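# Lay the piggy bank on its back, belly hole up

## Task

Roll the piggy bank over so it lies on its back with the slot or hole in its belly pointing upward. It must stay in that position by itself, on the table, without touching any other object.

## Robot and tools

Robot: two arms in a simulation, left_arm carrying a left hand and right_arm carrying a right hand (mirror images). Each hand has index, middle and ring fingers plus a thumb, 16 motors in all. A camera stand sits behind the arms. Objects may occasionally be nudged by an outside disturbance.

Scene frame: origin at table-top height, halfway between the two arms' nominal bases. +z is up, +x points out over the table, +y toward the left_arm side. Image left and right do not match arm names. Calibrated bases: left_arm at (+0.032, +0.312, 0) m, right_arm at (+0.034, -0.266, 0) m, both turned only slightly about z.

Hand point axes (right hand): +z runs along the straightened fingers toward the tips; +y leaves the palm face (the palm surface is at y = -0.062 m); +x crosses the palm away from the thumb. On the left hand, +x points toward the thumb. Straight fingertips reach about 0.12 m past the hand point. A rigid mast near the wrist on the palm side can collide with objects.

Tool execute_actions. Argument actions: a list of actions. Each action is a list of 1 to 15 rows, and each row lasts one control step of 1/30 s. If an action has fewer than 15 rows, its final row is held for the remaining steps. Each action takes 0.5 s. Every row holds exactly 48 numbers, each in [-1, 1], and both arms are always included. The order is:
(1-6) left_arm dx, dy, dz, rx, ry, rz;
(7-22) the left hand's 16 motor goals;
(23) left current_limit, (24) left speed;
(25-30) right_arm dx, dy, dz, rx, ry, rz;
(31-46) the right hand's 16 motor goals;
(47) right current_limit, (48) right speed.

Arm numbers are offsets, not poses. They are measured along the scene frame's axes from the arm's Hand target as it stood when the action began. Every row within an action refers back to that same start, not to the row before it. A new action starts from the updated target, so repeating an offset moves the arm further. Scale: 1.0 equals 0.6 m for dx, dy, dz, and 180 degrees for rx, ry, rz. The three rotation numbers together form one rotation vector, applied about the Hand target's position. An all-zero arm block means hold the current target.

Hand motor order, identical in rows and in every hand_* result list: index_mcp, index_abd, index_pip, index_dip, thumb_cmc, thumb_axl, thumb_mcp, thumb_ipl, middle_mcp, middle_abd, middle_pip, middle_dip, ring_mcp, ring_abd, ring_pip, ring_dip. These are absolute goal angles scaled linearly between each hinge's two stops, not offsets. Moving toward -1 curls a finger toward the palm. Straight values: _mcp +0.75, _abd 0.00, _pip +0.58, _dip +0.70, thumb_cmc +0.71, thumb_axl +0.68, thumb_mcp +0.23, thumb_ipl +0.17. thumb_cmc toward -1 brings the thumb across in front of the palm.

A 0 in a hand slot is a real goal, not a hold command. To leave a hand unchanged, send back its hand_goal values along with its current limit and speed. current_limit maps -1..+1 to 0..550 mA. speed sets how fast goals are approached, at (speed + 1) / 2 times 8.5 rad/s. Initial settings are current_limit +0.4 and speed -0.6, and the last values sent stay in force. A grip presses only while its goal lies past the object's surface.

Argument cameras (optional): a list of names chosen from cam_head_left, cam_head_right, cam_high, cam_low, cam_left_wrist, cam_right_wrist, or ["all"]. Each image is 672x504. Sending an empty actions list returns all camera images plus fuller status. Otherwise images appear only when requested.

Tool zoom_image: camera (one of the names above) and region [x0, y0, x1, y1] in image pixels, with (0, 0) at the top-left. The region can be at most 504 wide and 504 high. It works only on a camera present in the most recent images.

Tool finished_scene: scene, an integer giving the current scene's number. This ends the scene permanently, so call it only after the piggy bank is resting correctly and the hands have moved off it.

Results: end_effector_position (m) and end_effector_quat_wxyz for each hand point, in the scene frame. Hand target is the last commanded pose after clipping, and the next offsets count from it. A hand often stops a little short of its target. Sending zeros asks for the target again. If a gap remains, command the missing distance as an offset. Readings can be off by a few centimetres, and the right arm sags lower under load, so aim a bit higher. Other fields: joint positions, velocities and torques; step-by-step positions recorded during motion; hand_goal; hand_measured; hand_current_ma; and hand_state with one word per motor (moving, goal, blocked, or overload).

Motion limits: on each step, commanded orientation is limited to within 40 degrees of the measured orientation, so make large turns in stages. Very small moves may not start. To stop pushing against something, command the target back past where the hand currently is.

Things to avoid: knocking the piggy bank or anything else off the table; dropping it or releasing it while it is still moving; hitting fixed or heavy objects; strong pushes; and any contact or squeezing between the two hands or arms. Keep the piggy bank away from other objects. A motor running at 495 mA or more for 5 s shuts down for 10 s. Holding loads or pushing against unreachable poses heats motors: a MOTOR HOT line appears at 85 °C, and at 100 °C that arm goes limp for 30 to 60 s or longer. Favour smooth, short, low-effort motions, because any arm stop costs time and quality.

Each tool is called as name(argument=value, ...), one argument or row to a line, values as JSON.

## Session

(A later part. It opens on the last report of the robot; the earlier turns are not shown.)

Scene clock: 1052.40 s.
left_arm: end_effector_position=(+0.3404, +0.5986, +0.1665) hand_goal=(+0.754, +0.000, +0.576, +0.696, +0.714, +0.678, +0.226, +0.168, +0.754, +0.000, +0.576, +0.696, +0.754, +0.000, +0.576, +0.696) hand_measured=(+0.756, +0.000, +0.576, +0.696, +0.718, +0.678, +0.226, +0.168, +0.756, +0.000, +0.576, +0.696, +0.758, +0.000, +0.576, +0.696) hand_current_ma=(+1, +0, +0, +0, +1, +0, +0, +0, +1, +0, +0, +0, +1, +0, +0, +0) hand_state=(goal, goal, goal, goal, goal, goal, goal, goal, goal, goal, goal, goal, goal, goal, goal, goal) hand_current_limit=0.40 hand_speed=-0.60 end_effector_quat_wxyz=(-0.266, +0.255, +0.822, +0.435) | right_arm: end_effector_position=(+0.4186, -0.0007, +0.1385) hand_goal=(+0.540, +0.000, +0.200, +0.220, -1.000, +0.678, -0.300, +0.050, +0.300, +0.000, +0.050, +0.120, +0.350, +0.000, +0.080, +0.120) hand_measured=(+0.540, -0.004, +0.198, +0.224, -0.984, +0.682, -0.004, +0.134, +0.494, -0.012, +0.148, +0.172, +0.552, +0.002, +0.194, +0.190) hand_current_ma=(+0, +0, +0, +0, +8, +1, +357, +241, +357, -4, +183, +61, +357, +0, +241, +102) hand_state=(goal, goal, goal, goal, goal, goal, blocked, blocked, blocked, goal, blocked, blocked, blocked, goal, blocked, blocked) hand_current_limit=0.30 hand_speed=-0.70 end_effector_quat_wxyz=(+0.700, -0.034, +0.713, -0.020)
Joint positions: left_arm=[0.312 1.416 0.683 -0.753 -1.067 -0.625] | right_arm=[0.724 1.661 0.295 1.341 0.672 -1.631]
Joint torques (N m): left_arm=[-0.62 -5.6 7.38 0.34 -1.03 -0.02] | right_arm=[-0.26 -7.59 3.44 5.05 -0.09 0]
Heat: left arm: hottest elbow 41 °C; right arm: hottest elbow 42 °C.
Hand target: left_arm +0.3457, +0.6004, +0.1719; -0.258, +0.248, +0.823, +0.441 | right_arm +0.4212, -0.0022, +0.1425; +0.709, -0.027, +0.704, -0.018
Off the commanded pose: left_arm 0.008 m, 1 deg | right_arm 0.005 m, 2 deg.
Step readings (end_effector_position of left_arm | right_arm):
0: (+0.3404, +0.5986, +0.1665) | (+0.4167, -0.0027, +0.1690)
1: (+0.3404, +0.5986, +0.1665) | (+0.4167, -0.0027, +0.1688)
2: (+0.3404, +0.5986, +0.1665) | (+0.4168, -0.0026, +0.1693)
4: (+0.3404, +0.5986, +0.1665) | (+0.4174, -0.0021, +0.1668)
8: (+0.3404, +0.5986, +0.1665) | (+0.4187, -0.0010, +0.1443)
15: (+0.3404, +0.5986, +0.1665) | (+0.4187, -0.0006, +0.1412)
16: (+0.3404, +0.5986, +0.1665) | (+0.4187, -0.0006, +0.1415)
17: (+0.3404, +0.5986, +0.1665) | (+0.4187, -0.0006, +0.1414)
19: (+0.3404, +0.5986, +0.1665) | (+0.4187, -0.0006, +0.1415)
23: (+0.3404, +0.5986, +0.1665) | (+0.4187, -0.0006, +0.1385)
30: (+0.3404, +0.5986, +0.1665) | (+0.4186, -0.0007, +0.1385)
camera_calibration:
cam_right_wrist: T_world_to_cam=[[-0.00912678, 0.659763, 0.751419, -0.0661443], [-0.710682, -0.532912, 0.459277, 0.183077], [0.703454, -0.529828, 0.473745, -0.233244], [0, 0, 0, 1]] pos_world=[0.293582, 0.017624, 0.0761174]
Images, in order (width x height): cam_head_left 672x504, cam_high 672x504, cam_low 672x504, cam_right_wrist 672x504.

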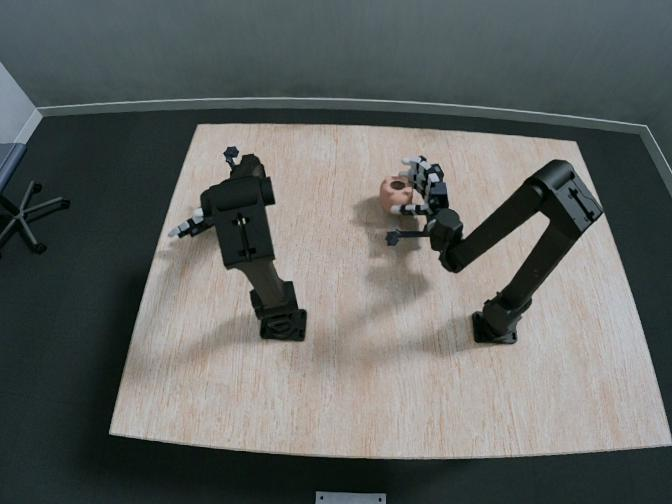

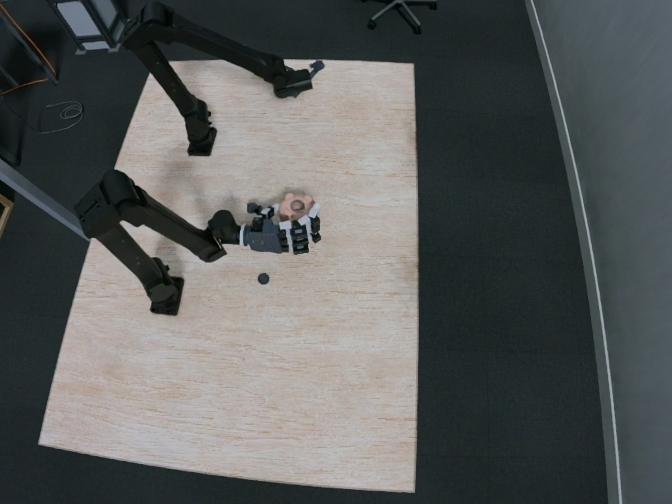

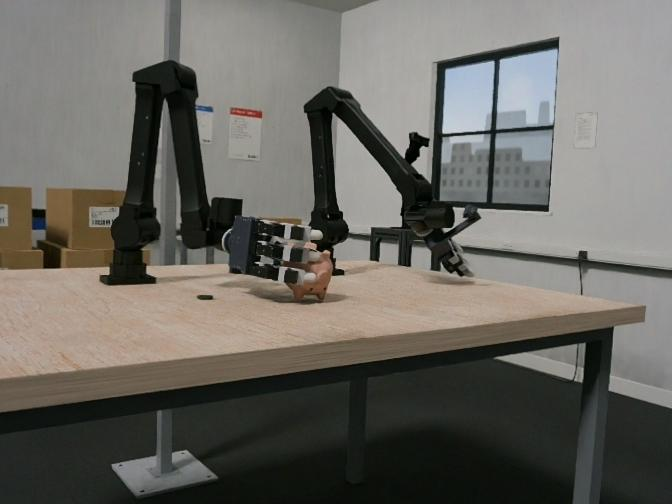

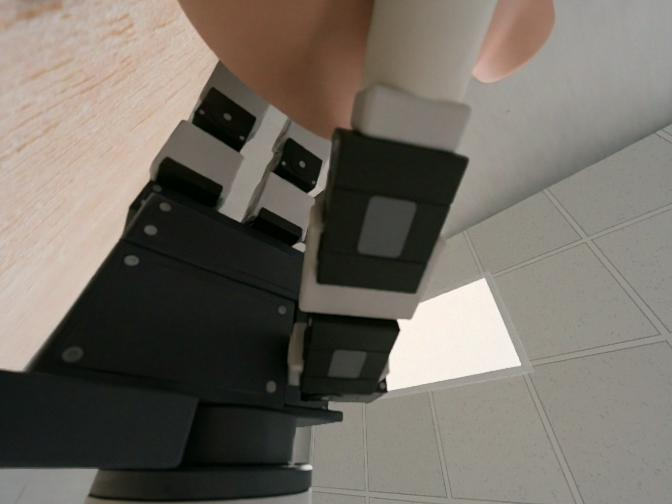

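execute_actions(
  actions=[
    [[0,0,0,0,0,0,0.754,0,0.576,0.696,0.714,0.678,0.226,0.168,0.754,0,0.576,0.696,0.754,0,0.576,0.696,0.4,-0.6,0,0,-0.01,0,0,0,0.54,0,0.2,0.22,-1,0.678,-0.3,0.05,0.3,0,0.05,0.12,0.35,0,0.08,0.12,0.3,-0.7]],
  ],
  cameras=["cam_low", "cam_high"],
)

Scene clock: 1077.63 s.
left_arm: end_effector_position=(+0.3404, +0.5986, +0.1665) hand_goal=(+0.754, +0.000, +0.576, +0.696, +0.714, +0.678, +0.226, +0.168, +0.754, +0.000, +0.576, +0.696, +0.754, +0.000, +0.576, +0.696) hand_measured=(+0.756, +0.000, +0.576, +0.696, +0.718, +0.678, +0.226, +0.168, +0.756, +0.000, +0.576, +0.696, +0.758, +0.000, +0.576, +0.696) hand_current_ma=(+1, +0, +0, +0, +1, +0, +0, +0, +1, +0, +0, +0, +1, +0, +0, +0) hand_state=(goal, goal, goal, goal, goal, goal, goal, goal, goal, goal, goal, goal, goal, goal, goal, goal) hand_current_limit=0.40 hand_speed=-0.60 end_effector_quat_wxyz=(-0.266, +0.255, +0.822, +0.435) | right_arm: end_effector_position=(+0.4184, -0.0009, +0.1371) hand_goal=(+0.540, +0.000, +0.200, +0.220, -1.000, +0.678, -0.300, +0.050, +0.300, +0.000, +0.050, +0.120, +0.350, +0.000, +0.080, +0.120) hand_measured=(+0.540, -0.004, +0.198, +0.224, -0.982, +0.682, -0.004, +0.134, +0.494, -0.012, +0.148, +0.172, +0.552, +0.002, +0.194, +0.188) hand_current_ma=(+0, +0, +0, +0, +9, +1, +358, +241, +357, -4, +183, +60, +358, +0, +238, +98) hand_state=(goal, goal, goal, goal, goal, goal, blocked, blocked, blocked, goal, blocked, blocked, blocked, goal, blocked, blocked) hand_current_limit=0.30 hand_speed=-0.70 end_effector_quat_wxyz=(+0.704, -0.030, +0.710, -0.016)
Joint positions: left_arm=[0.312 1.416 0.683 -0.753 -1.067 -0.625] | right_arm=[0.724 1.689 0.295 1.383 0.672 -1.63]
Joint torques (N m): left_arm=[-0.73 -5.89 7.38 0.17 -0.97 -0.06] | right_arm=[-0.56 -7.41 3.3 4.62 -0.09 -0.02]
Heat: left arm: hottest elbow 42 °C; right arm: hottest elbow 40 °C.
Hand target: left_arm +0.3457, +0.6004, +0.1719; -0.258, +0.248, +0.823, +0.441 | right_arm +0.4212, -0.0022, +0.1366; +0.709, -0.027, +0.704, -0.018
Off the commanded pose: left_arm 0.008 m, 1 deg | right_arm 0.003 m, 1 deg.
Step readings (end_effector_position of left_arm | right_arm):
0: (+0.3404, +0.5986, +0.1665) | (+0.4186, -0.0007, +0.1385)
1: (+0.3404, +0.5986, +0.1665) | (+0.4186, -0.0007, +0.1385)
2: (+0.3404, +0.5986, +0.1665) | (+0.4186, -0.0007, +0.1383)
4: (+0.3404, +0.5986, +0.1665) | (+0.4186, -0.0007, +0.1375)
8: (+0.3404, +0.5986, +0.1665) | (+0.4185, -0.0008, +0.1368)
15: (+0.3404, +0.5986, +0.1665) | (+0.4184, -0.0009, +0.1368)
Images, in order (width x height): cam_high 672x504, cam_low 672x504.

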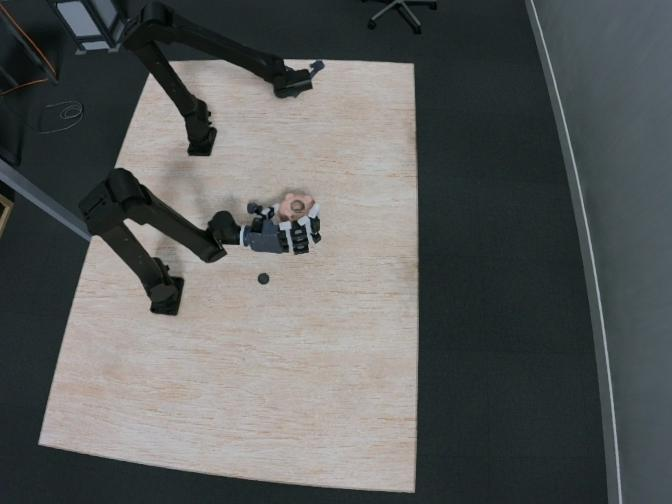

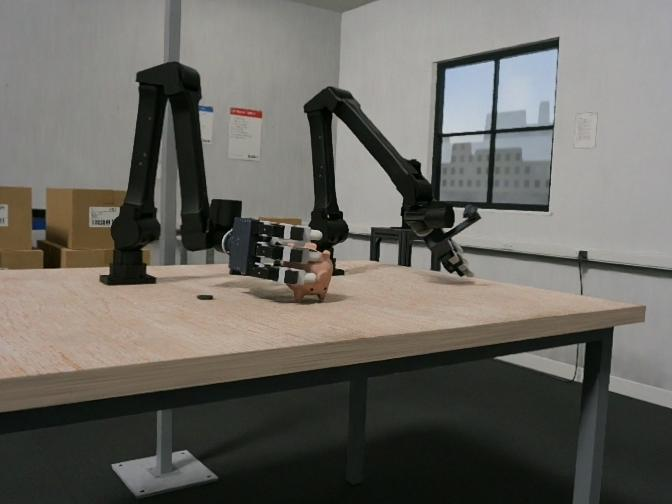

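zoom_image(
  camera="cam_low",
  region=[220, 200, 370, 320],
)

zoom_image(
  camera="cam_high",
  region=[220, 160, 360, 280],
)

Scaled by 3.360 from the camera's 672x504 image, which has a finer 960x720 frame.

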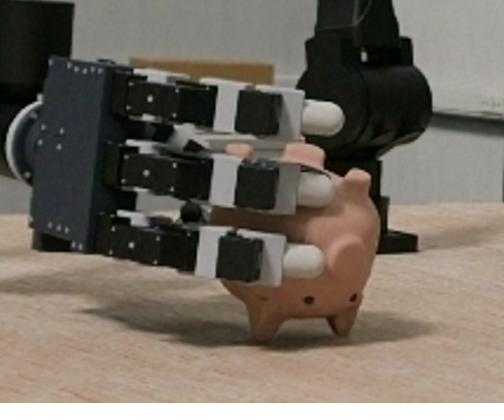

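Scaled by 3.600 from the camera's 672x504 image, which has a finer 960x720 frame.

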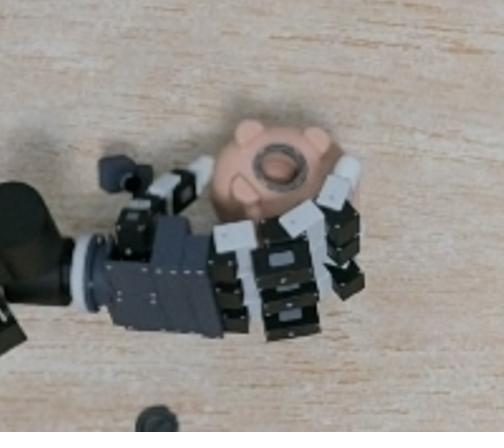

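execute_actions(
  actions=[
    [[0,0,0,0,0,0,0.754,0,0.576,0.696,0.714,0.678,0.226,0.168,0.754,0,0.576,0.696,0.754,0,0.576,0.696,0.4,-0.6,0,0,0,0,0,0,0.54,0,0.2,0.22,-1,0.678,-0.004,0.134,0.49,0,0.148,0.172,0.55,0,0.194,0.189,0.3,-0.9]],
  ],
  cameras=["cam_low", "cam_high"],
)

zoom_image(
  camera="cam_low",
  region=[220, 200, 370, 320],
)

Scene clock: 1097.70 s.
left_arm: end_effector_position=(+0.3404, +0.5986, +0.1665) hand_goal=(+0.754, +0.000, +0.576, +0.696, +0.714, +0.678, +0.226, +0.168, +0.754, +0.000, +0.576, +0.696, +0.754, +0.000, +0.576, +0.696) hand_measured=(+0.756, +0.000, +0.576, +0.696, +0.718, +0.678, +0.226, +0.168, +0.756, +0.000, +0.576, +0.696, +0.758, +0.000, +0.576, +0.696) hand_current_ma=(+1, +0, +0, +0, +1, +0, +0, +0, +1, +0, +0, +0, +1, +0, +0, +0) hand_state=(goal, goal, goal, goal, goal, goal, goal, goal, goal, goal, goal, goal, goal, goal, goal, goal) hand_current_limit=0.40 hand_speed=-0.60 end_effector_quat_wxyz=(-0.266, +0.255, +0.822, +0.435) | right_arm: end_effector_position=(+0.4184, -0.0009, +0.1375) hand_goal=(+0.540, +0.000, +0.200, +0.220, -1.000, +0.678, -0.004, +0.134, +0.490, +0.000, +0.148, +0.172, +0.550, +0.000, +0.194, +0.190) hand_measured=(+0.540, -0.004, +0.198, +0.224, -1.000, +0.680, +0.014, +0.150, +0.500, -0.012, +0.160, +0.182, +0.558, +0.002, +0.206, +0.204) hand_current_ma=(+0, +0, +0, +0, +0, +0, +16, +13, +4, -3, +5, +3, +3, +0, +4, +6) hand_state=(goal, goal, goal, goal, goal, goal, goal, goal, goal, goal, goal, goal, goal, goal, goal, goal) hand_current_limit=0.30 hand_speed=-0.90 end_effector_quat_wxyz=(+0.704, -0.030, +0.709, -0.016)
Joint positions: left_arm=[0.312 1.416 0.683 -0.753 -1.067 -0.625] | right_arm=[0.724 1.689 0.295 1.384 0.672 -1.63]
Joint torques (N m): left_arm=[-0.73 -5.66 7.38 0.25 -0.99 -0.03] | right_arm=[-0.44 -7.41 3.26 4.55 -0.1 -0.01]
Heat: left arm: hottest elbow 42 °C; right arm: hottest elbow 39 °C.
Hand target: left_arm +0.3457, +0.6004, +0.1719; -0.258, +0.248, +0.823, +0.441 | right_arm +0.4212, -0.0022, +0.1366; +0.709, -0.027, +0.704, -0.018
Off the commanded pose: left_arm 0.008 m, 1 deg | right_arm 0.003 m, 1 deg.
Step readings (end_effector_position of left_arm | right_arm):
0: (+0.3404, +0.5986, +0.1665) | (+0.4184, -0.0009, +0.1371)
1: (+0.3404, +0.5986, +0.1665) | (+0.4184, -0.0009, +0.1371)
2: (+0.3404, +0.5986, +0.1665) | (+0.4184, -0.0009, +0.1371)
4: (+0.3404, +0.5986, +0.1665) | (+0.4184, -0.0009, +0.1371)
8: (+0.3404, +0.5986, +0.1665) | (+0.4184, -0.0009, +0.1371)
15: (+0.3404, +0.5986, +0.1665) | (+0.4184, -0.0009, +0.1375)
Images, in order (width x height): cam_high 672x504, cam_low 672x504.

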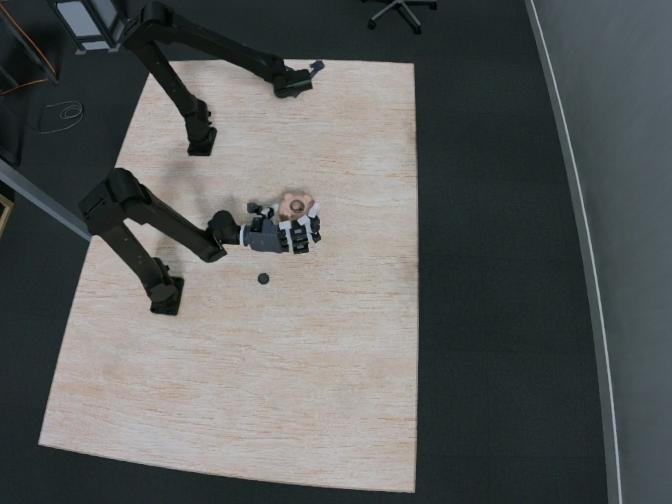

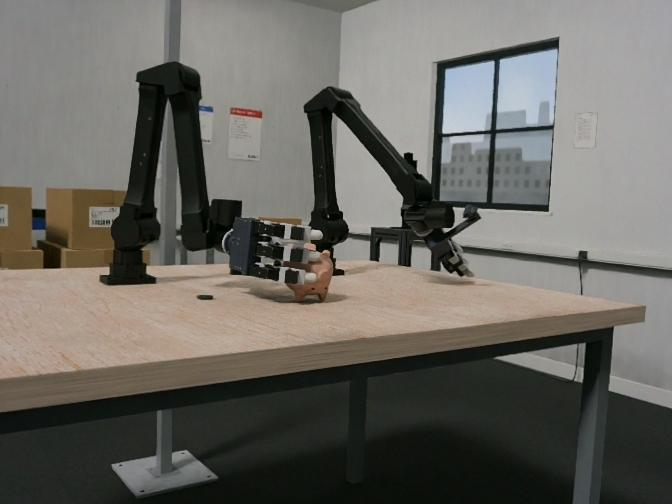

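Scaled by 3.360 from the camera's 672x504 image, which has a finer 960x720 frame.

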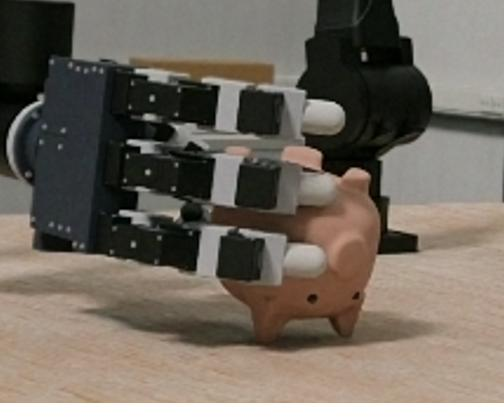

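execute_actions(
  actions=[
    [[0,0,0,0,0,0,0.754,0,0.576,0.696,0.714,0.678,0.226,0.168,0.754,0,0.576,0.696,0.754,0,0.576,0.696,0.4,-0.6,0,0,0,0,0,0,0.54,0,0.2,0.22,-1,0.678,0.08,0.168,0.52,0,0.18,0.2,0.58,0,0.22,0.22,0.3,-0.92]],
    [[0,0,0,0,0,0,0.754,0,0.576,0.696,0.714,0.678,0.226,0.168,0.754,0,0.576,0.696,0.754,0,0.576,0.696,0.4,-0.6,0,0,0,0,0,0,0.54,0,0.2,0.22,-1,0.678,0.12,0.168,0.54,0,0.2,0.22,0.6,0,0.24,0.24,0.3,-0.92]],
  ],
  cameras=["cam_low", "cam_high"],
)

zoom_image(
  camera="cam_low",
  region=[220, 200, 370, 320],
)

zoom_image(
  camera="cam_high",
  region=[220, 160, 360, 280],
)

Scene clock: 1111.13 s.
left_arm: end_effector_position=(+0.3404, +0.5986, +0.1665) hand_goal=(+0.754, +0.000, +0.576, +0.696, +0.714, +0.678, +0.226, +0.168, +0.754, +0.000, +0.576, +0.696, +0.754, +0.000, +0.576, +0.696) hand_measured=(+0.756, +0.000, +0.576, +0.696, +0.718, +0.678, +0.226, +0.168, +0.756, +0.000, +0.576, +0.696, +0.758, +0.000, +0.576, +0.696) hand_current_ma=(+1, +0, +0, +0, +1, +0, +0, +0, +1, +0, +0, +0, +1, +0, +0, +0) hand_state=(goal, goal, goal, goal, goal, goal, goal, goal, goal, goal, goal, goal, goal, goal, goal, goal) hand_current_limit=0.40 hand_speed=-0.60 end_effector_quat_wxyz=(-0.266, +0.255, +0.822, +0.435) | right_arm: end_effector_position=(+0.4181, -0.0004, +0.1360) hand_goal=(+0.540, +0.000, +0.200, +0.220, -1.000, +0.678, +0.120, +0.168, +0.540, +0.000, +0.200, +0.220, +0.600, +0.000, +0.240, +0.240) hand_measured=(+0.540, -0.004, +0.198, +0.224, -1.000, +0.678, +0.118, +0.168, +0.536, -0.012, +0.198, +0.218, +0.596, -0.002, +0.236, +0.236) hand_current_ma=(+0, +0, +0, +0, +0, +0, +0, +0, -1, -3, +0, +0, -1, +0, +0, +0) hand_state=(goal, goal, goal, goal, goal, goal, goal, goal, goal, goal, goal, goal, goal, goal, goal, goal) hand_current_limit=0.30 hand_speed=-0.92 end_effector_quat_wxyz=(+0.703, -0.032, +0.710, -0.016)
Joint positions: left_arm=[0.312 1.416 0.683 -0.753 -1.067 -0.625] | right_arm=[0.724 1.692 0.295 1.384 0.669 -1.631]
Joint torques (N m): left_arm=[-0.67 -5.71 7.47 0.2 -1.03 -0.02] | right_arm=[-0.38 -7.47 3.29 4.52 0 -0.03]
Heat: left arm: hottest elbow 42 °C; right arm: hottest elbow 38 °C.
Hand target: left_arm +0.3457, +0.6004, +0.1719; -0.258, +0.248, +0.823, +0.441 | right_arm +0.4212, -0.0022, +0.1365; +0.709, -0.027, +0.704, -0.018
Off the commanded pose: left_arm 0.008 m, 1 deg | right_arm 0.004 m, 1 deg.
Step readings (end_effector_position of left_arm | right_arm):
0: (+0.3404, +0.5986, +0.1665) | (+0.4184, -0.0009, +0.1375)
1: (+0.3404, +0.5986, +0.1665) | (+0.4184, -0.0009, +0.1375)
2: (+0.3404, +0.5986, +0.1665) | (+0.4184, -0.0009, +0.1375)
4: (+0.3404, +0.5986, +0.1665) | (+0.4184, -0.0009, +0.1372)
8: (+0.3404, +0.5986, +0.1665) | (+0.4184, -0.0009, +0.1363)
15: (+0.3404, +0.5986, +0.1665) | (+0.4181, -0.0004, +0.1360)
16: (+0.3404, +0.5986, +0.1665) | (+0.4181, -0.0004, +0.1360)
17: (+0.3404, +0.5986, +0.1665) | (+0.4181, -0.0004, +0.1360)
19: (+0.3404, +0.5986, +0.1665) | (+0.4181, -0.0004, +0.1360)
23: (+0.3404, +0.5986, +0.1665) | (+0.4181, -0.0004, +0.1360)
30: (+0.3404, +0.5986, +0.1665) | (+0.4181, -0.0004, +0.1360)
Images, in order (width x height): cam_high 672x504, cam_low 672x504.

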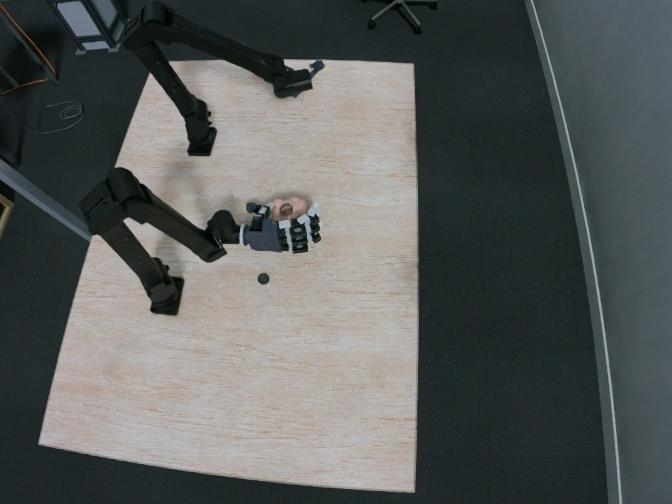

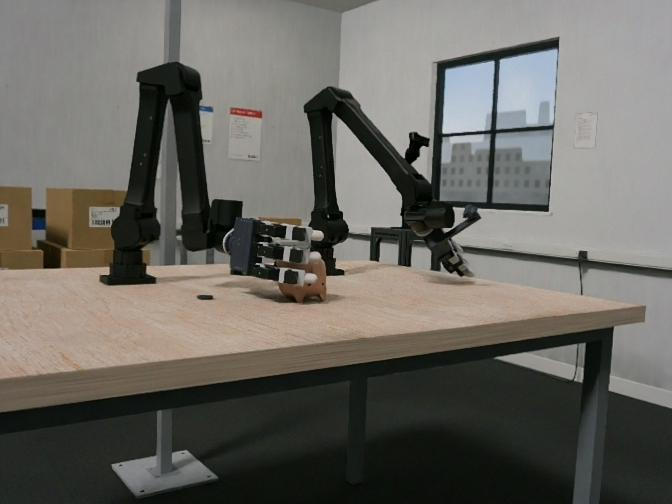

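Scaled by 3.360 from the camera's 672x504 image, which has a finer 960x720 frame.

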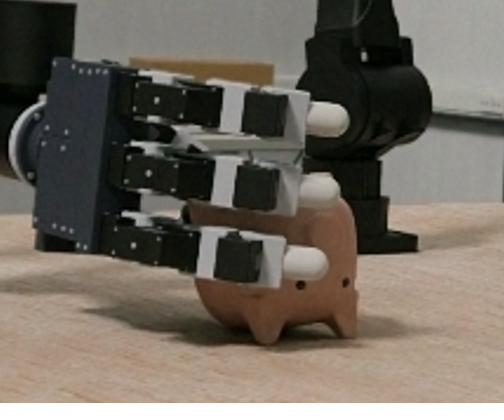

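Scaled by 3.600 from the camera's 672x504 image, which has a finer 960x720 frame.

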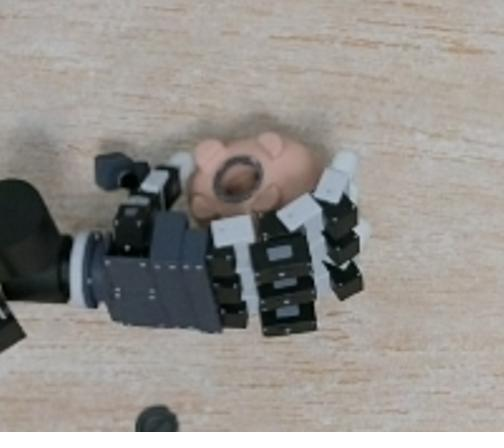

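execute_actions(
  actions=[
    [[0,0,0,0,0,0,0.754,0,0.576,0.696,0.714,0.678,0.226,0.168,0.754,0,0.576,0.696,0.754,0,0.576,0.696,0.4,-0.6,0,0,0,0,0,0,0.75,0,0.35,0.35,-0.9,0.678,0.2,0.168,0.7,0,0.3,0.35,0.75,0,0.35,0.4,0.3,-0.85]],
    [[0,0,0,0,0,0,0.754,0,0.576,0.696,0.714,0.678,0.226,0.168,0.754,0,0.576,0.696,0.754,0,0.576,0.696,0.4,-0.6,0,0,0,0,0,0,0.9,0,0.55,0.6,-0.8,0.678,0.226,0.168,0.9,0,0.5,0.6,0.95,0,0.55,0.6,0.3,-0.75]],
    [[0,0,0,0,0,0,0.754,0,0.576,0.696,0.714,0.678,0.226,0.168,0.754,0,0.576,0.696,0.754,0,0.576,0.696,0.4,-0.6,0,0,0,0,0,0,0.9,0,0.55,0.6,-0.8,0.678,0.226,0.168,0.9,0,0.5,0.6,0.95,0,0.55,0.6,0.3,-0.75]],
  ],
  cameras=["cam_low", "cam_high"],
)

zoom_image(
  camera="cam_low",
  region=[220, 200, 370, 320],
)

zoom_image(
  camera="cam_high",
  region=[220, 160, 360, 280],
)

Scene clock: 1124.80 s.
left_arm: end_effector_position=(+0.3404, +0.5986, +0.1665) hand_goal=(+0.754, +0.000, +0.576, +0.696, +0.714, +0.678, +0.226, +0.168, +0.754, +0.000, +0.576, +0.696, +0.754, +0.000, +0.576, +0.696) hand_measured=(+0.756, +0.000, +0.576, +0.696, +0.718, +0.678, +0.226, +0.168, +0.756, +0.000, +0.576, +0.696, +0.758, +0.000, +0.576, +0.696) hand_current_ma=(+1, +0, +0, +0, +1, +0, +0, +0, +1, +0, +0, +0, +1, +0, +0, +0) hand_state=(goal, goal, goal, goal, goal, goal, goal, goal, goal, goal, goal, goal, goal, goal, goal, goal) hand_current_limit=0.40 hand_speed=-0.60 end_effector_quat_wxyz=(-0.266, +0.255, +0.822, +0.435) | right_arm: end_effector_position=(+0.4181, -0.0004, +0.1361) hand_goal=(+0.900, +0.000, +0.550, +0.600, -0.800, +0.678, +0.226, +0.168, +0.900, +0.000, +0.500, +0.600, +0.950, +0.000, +0.550, +0.600) hand_measured=(+0.896, -0.004, +0.548, +0.596, -0.820, +0.678, +0.224, +0.168, +0.896, -0.012, +0.498, +0.598, +0.946, -0.002, +0.546, +0.596) hand_current_ma=(-1, +0, +0, +0, -12, +0, +0, +0, -1, -3, +0, +0, -1, +0, +0, +0) hand_state=(goal, goal, goal, goal, goal, goal, goal, goal, goal, goal, goal, goal, goal, goal, goal, goal) hand_current_limit=0.30 hand_speed=-0.75 end_effector_quat_wxyz=(+0.703, -0.032, +0.710, -0.016)
Joint positions: left_arm=[0.312 1.416 0.683 -0.753 -1.067 -0.625] | right_arm=[0.724 1.692 0.295 1.384 0.669 -1.63]
Joint torques (N m): left_arm=[-0.79 -5.19 7.31 0.43 -0.97 -0.03] | right_arm=[-0.26 -7.53 3.23 4.48 0 -0.12]
Heat: left arm: hottest elbow 42 °C; right arm: hottest elbow 37 °C.
Hand target: left_arm +0.3457, +0.6004, +0.1719; -0.258, +0.248, +0.823, +0.441 | right_arm +0.4211, -0.0021, +0.1365; +0.709, -0.027, +0.704, -0.018
Off the commanded pose: left_arm 0.008 m, 1 deg | right_arm 0.004 m, 1 deg.
Step readings (end_effector_position of left_arm | right_arm):
0: (+0.3404, +0.5986, +0.1665) | (+0.4181, -0.0004, +0.1360)
1: (+0.3404, +0.5986, +0.1665) | (+0.4181, -0.0004, +0.1360)
2: (+0.3404, +0.5986, +0.1665) | (+0.4181, -0.0004, +0.1360)
4: (+0.3404, +0.5986, +0.1665) | (+0.4181, -0.0004, +0.1360)
8: (+0.3404, +0.5986, +0.1665) | (+0.4181, -0.0004, +0.1360)
15: (+0.3404, +0.5986, +0.1665) | (+0.4181, -0.0004, +0.1361)
16: (+0.3404, +0.5986, +0.1665) | (+0.4181, -0.0004, +0.1361)
17: (+0.3404, +0.5986, +0.1665) | (+0.4181, -0.0004, +0.1361)
19: (+0.3404, +0.5986, +0.1665) | (+0.4181, -0.0004, +0.1361)
23: (+0.3404, +0.5986, +0.1665) | (+0.4181, -0.0004, +0.1361)
30: (+0.3404, +0.5986, +0.1665) | (+0.4182, -0.0006, +0.1361)
31: (+0.3404, +0.5986, +0.1665) | (+0.4184, -0.0009, +0.1361)
32: (+0.3404, +0.5986, +0.1665) | (+0.4182, -0.0006, +0.1361)
34: (+0.3404, +0.5986, +0.1665) | (+0.4181, -0.0004, +0.1361)
38: (+0.3404, +0.5986, +0.1665) | (+0.4181, -0.0004, +0.1361)
45: (+0.3404, +0.5986, +0.1665) | (+0.4181, -0.0004, +0.1361)
Images, in order (width x height): cam_high 672x504, cam_low 672x504.

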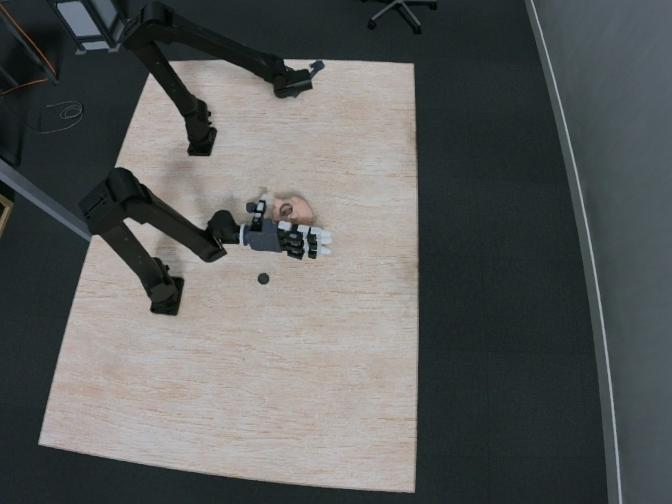

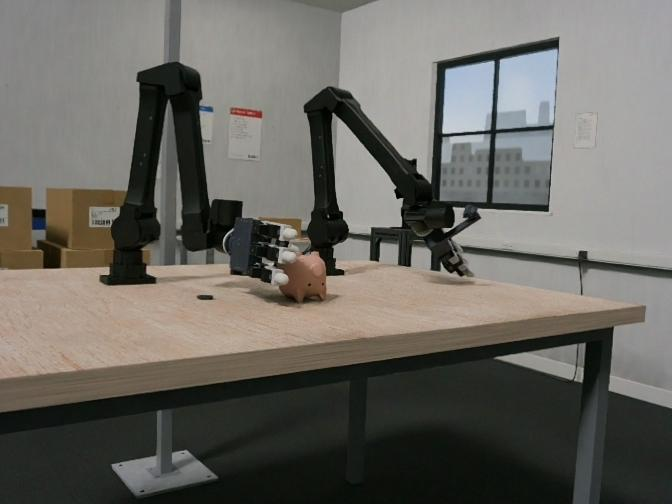

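Scaled by 3.360 from the camera's 672x504 image, which has a finer 960x720 frame.

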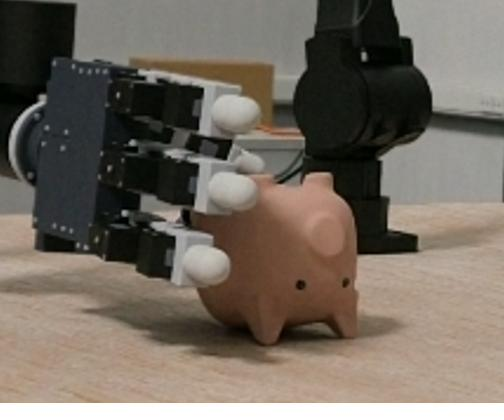

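Scaled by 3.600 from the camera's 672x504 image, which has a finer 960x720 frame.

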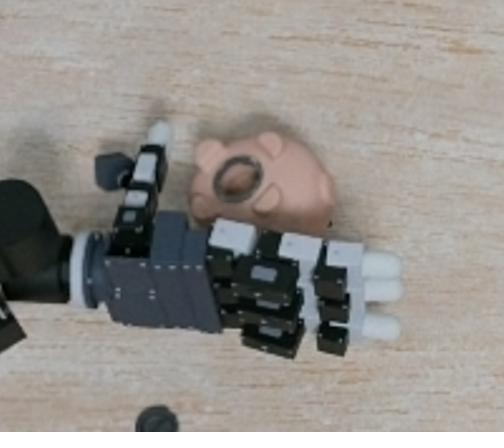

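execute_actions(
  actions=[
    [[0,0,0,0,0,0,0.754,0,0.576,0.696,0.714,0.678,0.226,0.168,0.754,0,0.576,0.696,0.754,0,0.576,0.696,0.4,-0.6,0,-0.05,0,0,0,0,0.9,0,0.55,0.6,-0.8,0.678,0.226,0.168,0.9,0,0.5,0.6,0.95,0,0.55,0.6,0.3,-0.75]],
    [[0,0,0,0,0,0,0.754,0,0.576,0.696,0.714,0.678,0.226,0.168,0.754,0,0.576,0.696,0.754,0,0.576,0.696,0.4,-0.6,0,-0.1,0.01,0,0,0,0.9,0,0.55,0.6,-0.8,0.678,0.226,0.168,0.9,0,0.5,0.6,0.95,0,0.55,0.6,0.3,-0.75]],
    [[0,0,0,0,0,0,0.754,0,0.576,0.696,0.714,0.678,0.226,0.168,0.754,0,0.576,0.696,0.754,0,0.576,0.696,0.4,-0.6,0,-0.12,0.04,0,0,0,0.9,0,0.55,0.6,-0.8,0.678,0.226,0.168,0.9,0,0.5,0.6,0.95,0,0.55,0.6,0.3,-0.75]],
  ],
  cameras=["cam_low", "cam_high", "cam_head_left"],
)

zoom_image(
  camera="cam_low",
  region=[220, 200, 370, 320],
)

zoom_image(
  camera="cam_high",
  region=[220, 160, 360, 280],
)

zoom_image(
  camera="cam_head_left",
  region=[340, 120, 500, 250],
)

Scene clock: 1140.53 s.
left_arm: end_effector_position=(+0.3404, +0.5986, +0.1665) hand_goal=(+0.754, +0.000, +0.576, +0.696, +0.714, +0.678, +0.226, +0.168, +0.754, +0.000, +0.576, +0.696, +0.754, +0.000, +0.576, +0.696) hand_measured=(+0.756, +0.000, +0.576, +0.696, +0.718, +0.678, +0.226, +0.168, +0.756, +0.000, +0.576, +0.696, +0.758, +0.000, +0.576, +0.696) hand_current_ma=(+1, +0, +0, +0, +1, +0, +0, +0, +1, +0, +0, +0, +1, +0, +0, +0) hand_state=(goal, goal, goal, goal, goal, goal, goal, goal, goal, goal, goal, goal, goal, goal, goal, goal) hand_current_limit=0.40 hand_speed=-0.60 end_effector_quat_wxyz=(-0.266, +0.255, +0.822, +0.435) | right_arm: end_effector_position=(+0.4183, -0.1597, +0.1652) hand_goal=(+0.900, +0.000, +0.550, +0.600, -0.800, +0.678, +0.226, +0.168, +0.900, +0.000, +0.500, +0.600, +0.950, +0.000, +0.550, +0.600) hand_measured=(+0.900, -0.004, +0.548, +0.598, -0.818, +0.678, +0.226, +0.168, +0.900, -0.010, +0.498, +0.598, +0.950, -0.002, +0.548, +0.598) hand_current_ma=(+0, +0, +0, +0, -9, +0, +0, +0, +0, -3, +0, +0, +0, +0, +0, +0) hand_state=(goal, goal, goal, goal, goal, goal, goal, goal, goal, goal, goal, goal, goal, goal, goal, goal) hand_current_limit=0.30 hand_speed=-0.75 end_effector_quat_wxyz=(+0.711, -0.030, +0.702, -0.013)
Joint positions: left_arm=[0.312 1.416 0.683 -0.753 -1.067 -0.625] | right_arm=[0.108 1.451 0.133 1.33 0.051 -1.631]
Joint torques (N m): left_arm=[-0.73 -6.07 7.43 0.31 -1.03 0.01] | right_arm=[-0.79 -7.47 3.88 2 -0.11 -0.07]
Heat: left arm: hottest elbow 42 °C; right arm: hottest elbow 37 °C.
Hand target: left_arm +0.3457, +0.6004, +0.1719; -0.258, +0.248, +0.823, +0.441 | right_arm +0.4211, -0.1642, +0.1665; +0.709, -0.027, +0.704, -0.018
Off the commanded pose: left_arm 0.008 m, 1 deg | right_arm 0.005 m, 1 deg.
Step readings (end_effector_position of left_arm | right_arm):
0: (+0.3404, +0.5986, +0.1665) | (+0.4181, -0.0004, +0.1361)
1: (+0.3404, +0.5986, +0.1665) | (+0.4181, -0.0004, +0.1361)
2: (+0.3404, +0.5986, +0.1665) | (+0.4181, -0.0009, +0.1357)
4: (+0.3404, +0.5986, +0.1665) | (+0.4165, -0.0029, +0.1349)
8: (+0.3404, +0.5986, +0.1665) | (+0.4188, -0.0215, +0.1300)
15: (+0.3404, +0.5986, +0.1665) | (+0.4208, -0.0291, +0.1304)
16: (+0.3404, +0.5986, +0.1665) | (+0.4204, -0.0287, +0.1307)
17: (+0.3404, +0.5986, +0.1665) | (+0.4198, -0.0302, +0.1304)
19: (+0.3404, +0.5986, +0.1665) | (+0.4157, -0.0367, +0.1272)
23: (+0.3404, +0.5986, +0.1665) | (+0.4173, -0.0740, +0.1226)
30: (+0.3404, +0.5986, +0.1665) | (+0.4207, -0.0889, +0.1268)
31: (+0.3404, +0.5986, +0.1665) | (+0.4203, -0.0881, +0.1271)
32: (+0.3404, +0.5986, +0.1665) | (+0.4194, -0.0897, +0.1280)
34: (+0.3404, +0.5986, +0.1665) | (+0.4154, -0.0982, +0.1339)
38: (+0.3404, +0.5986, +0.1665) | (+0.4189, -0.1448, +0.1582)
45: (+0.3404, +0.5986, +0.1665) | (+0.4191, -0.1608, +0.1698)
Images, in order (width x height): cam_head_left 672x504, cam_high 672x504, cam_low 672x504.

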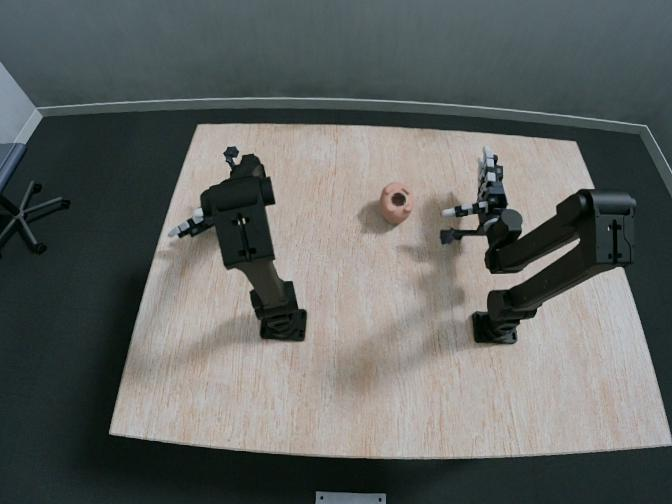

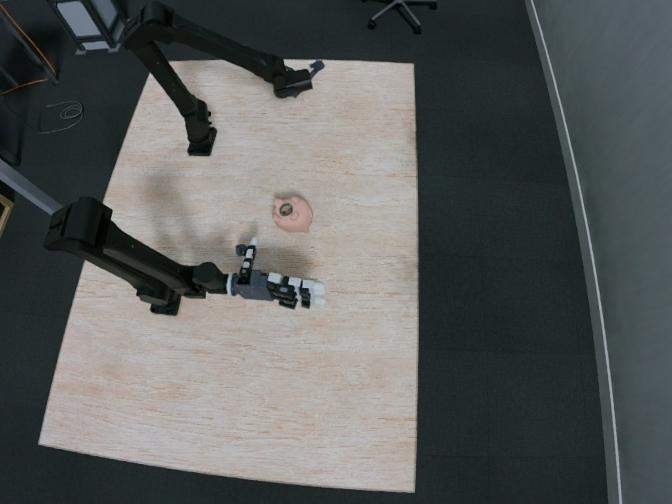

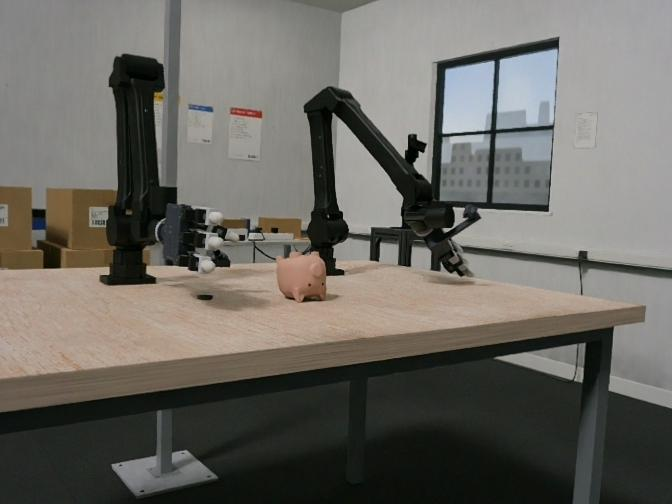

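Scaled by 3.360 from the camera's 672x504 image, which has a finer 960x720 frame.

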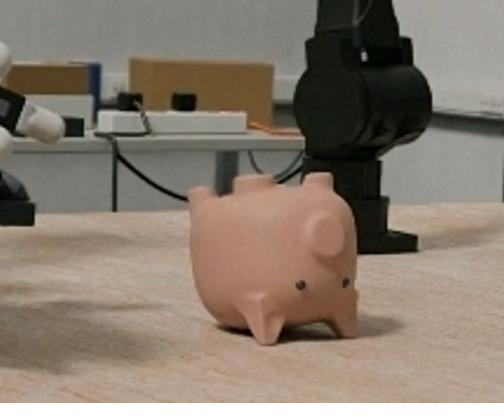

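Scaled by 3.600 from the camera's 672x504 image, which has a finer 960x720 frame.

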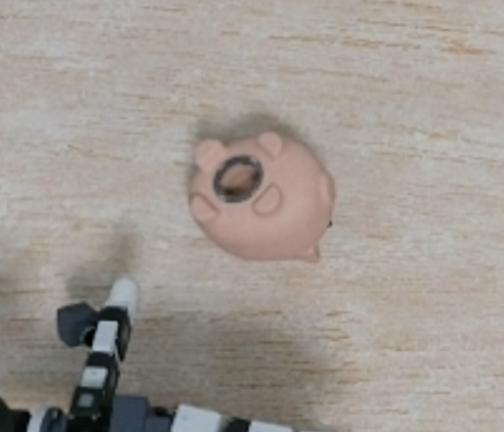

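Scaled by 3.150 from the camera's 672x504 image, which has a finer 960x720 frame.

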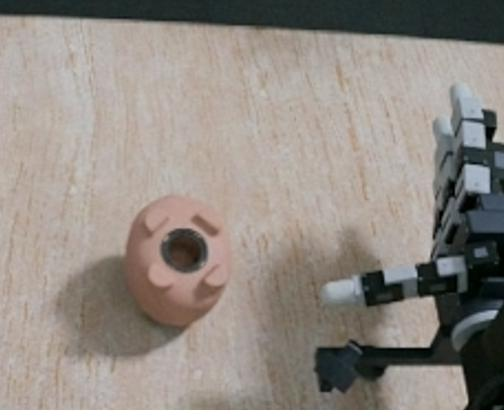

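finished_scene(
  scene=1,
)

The scene is finished: the task was done.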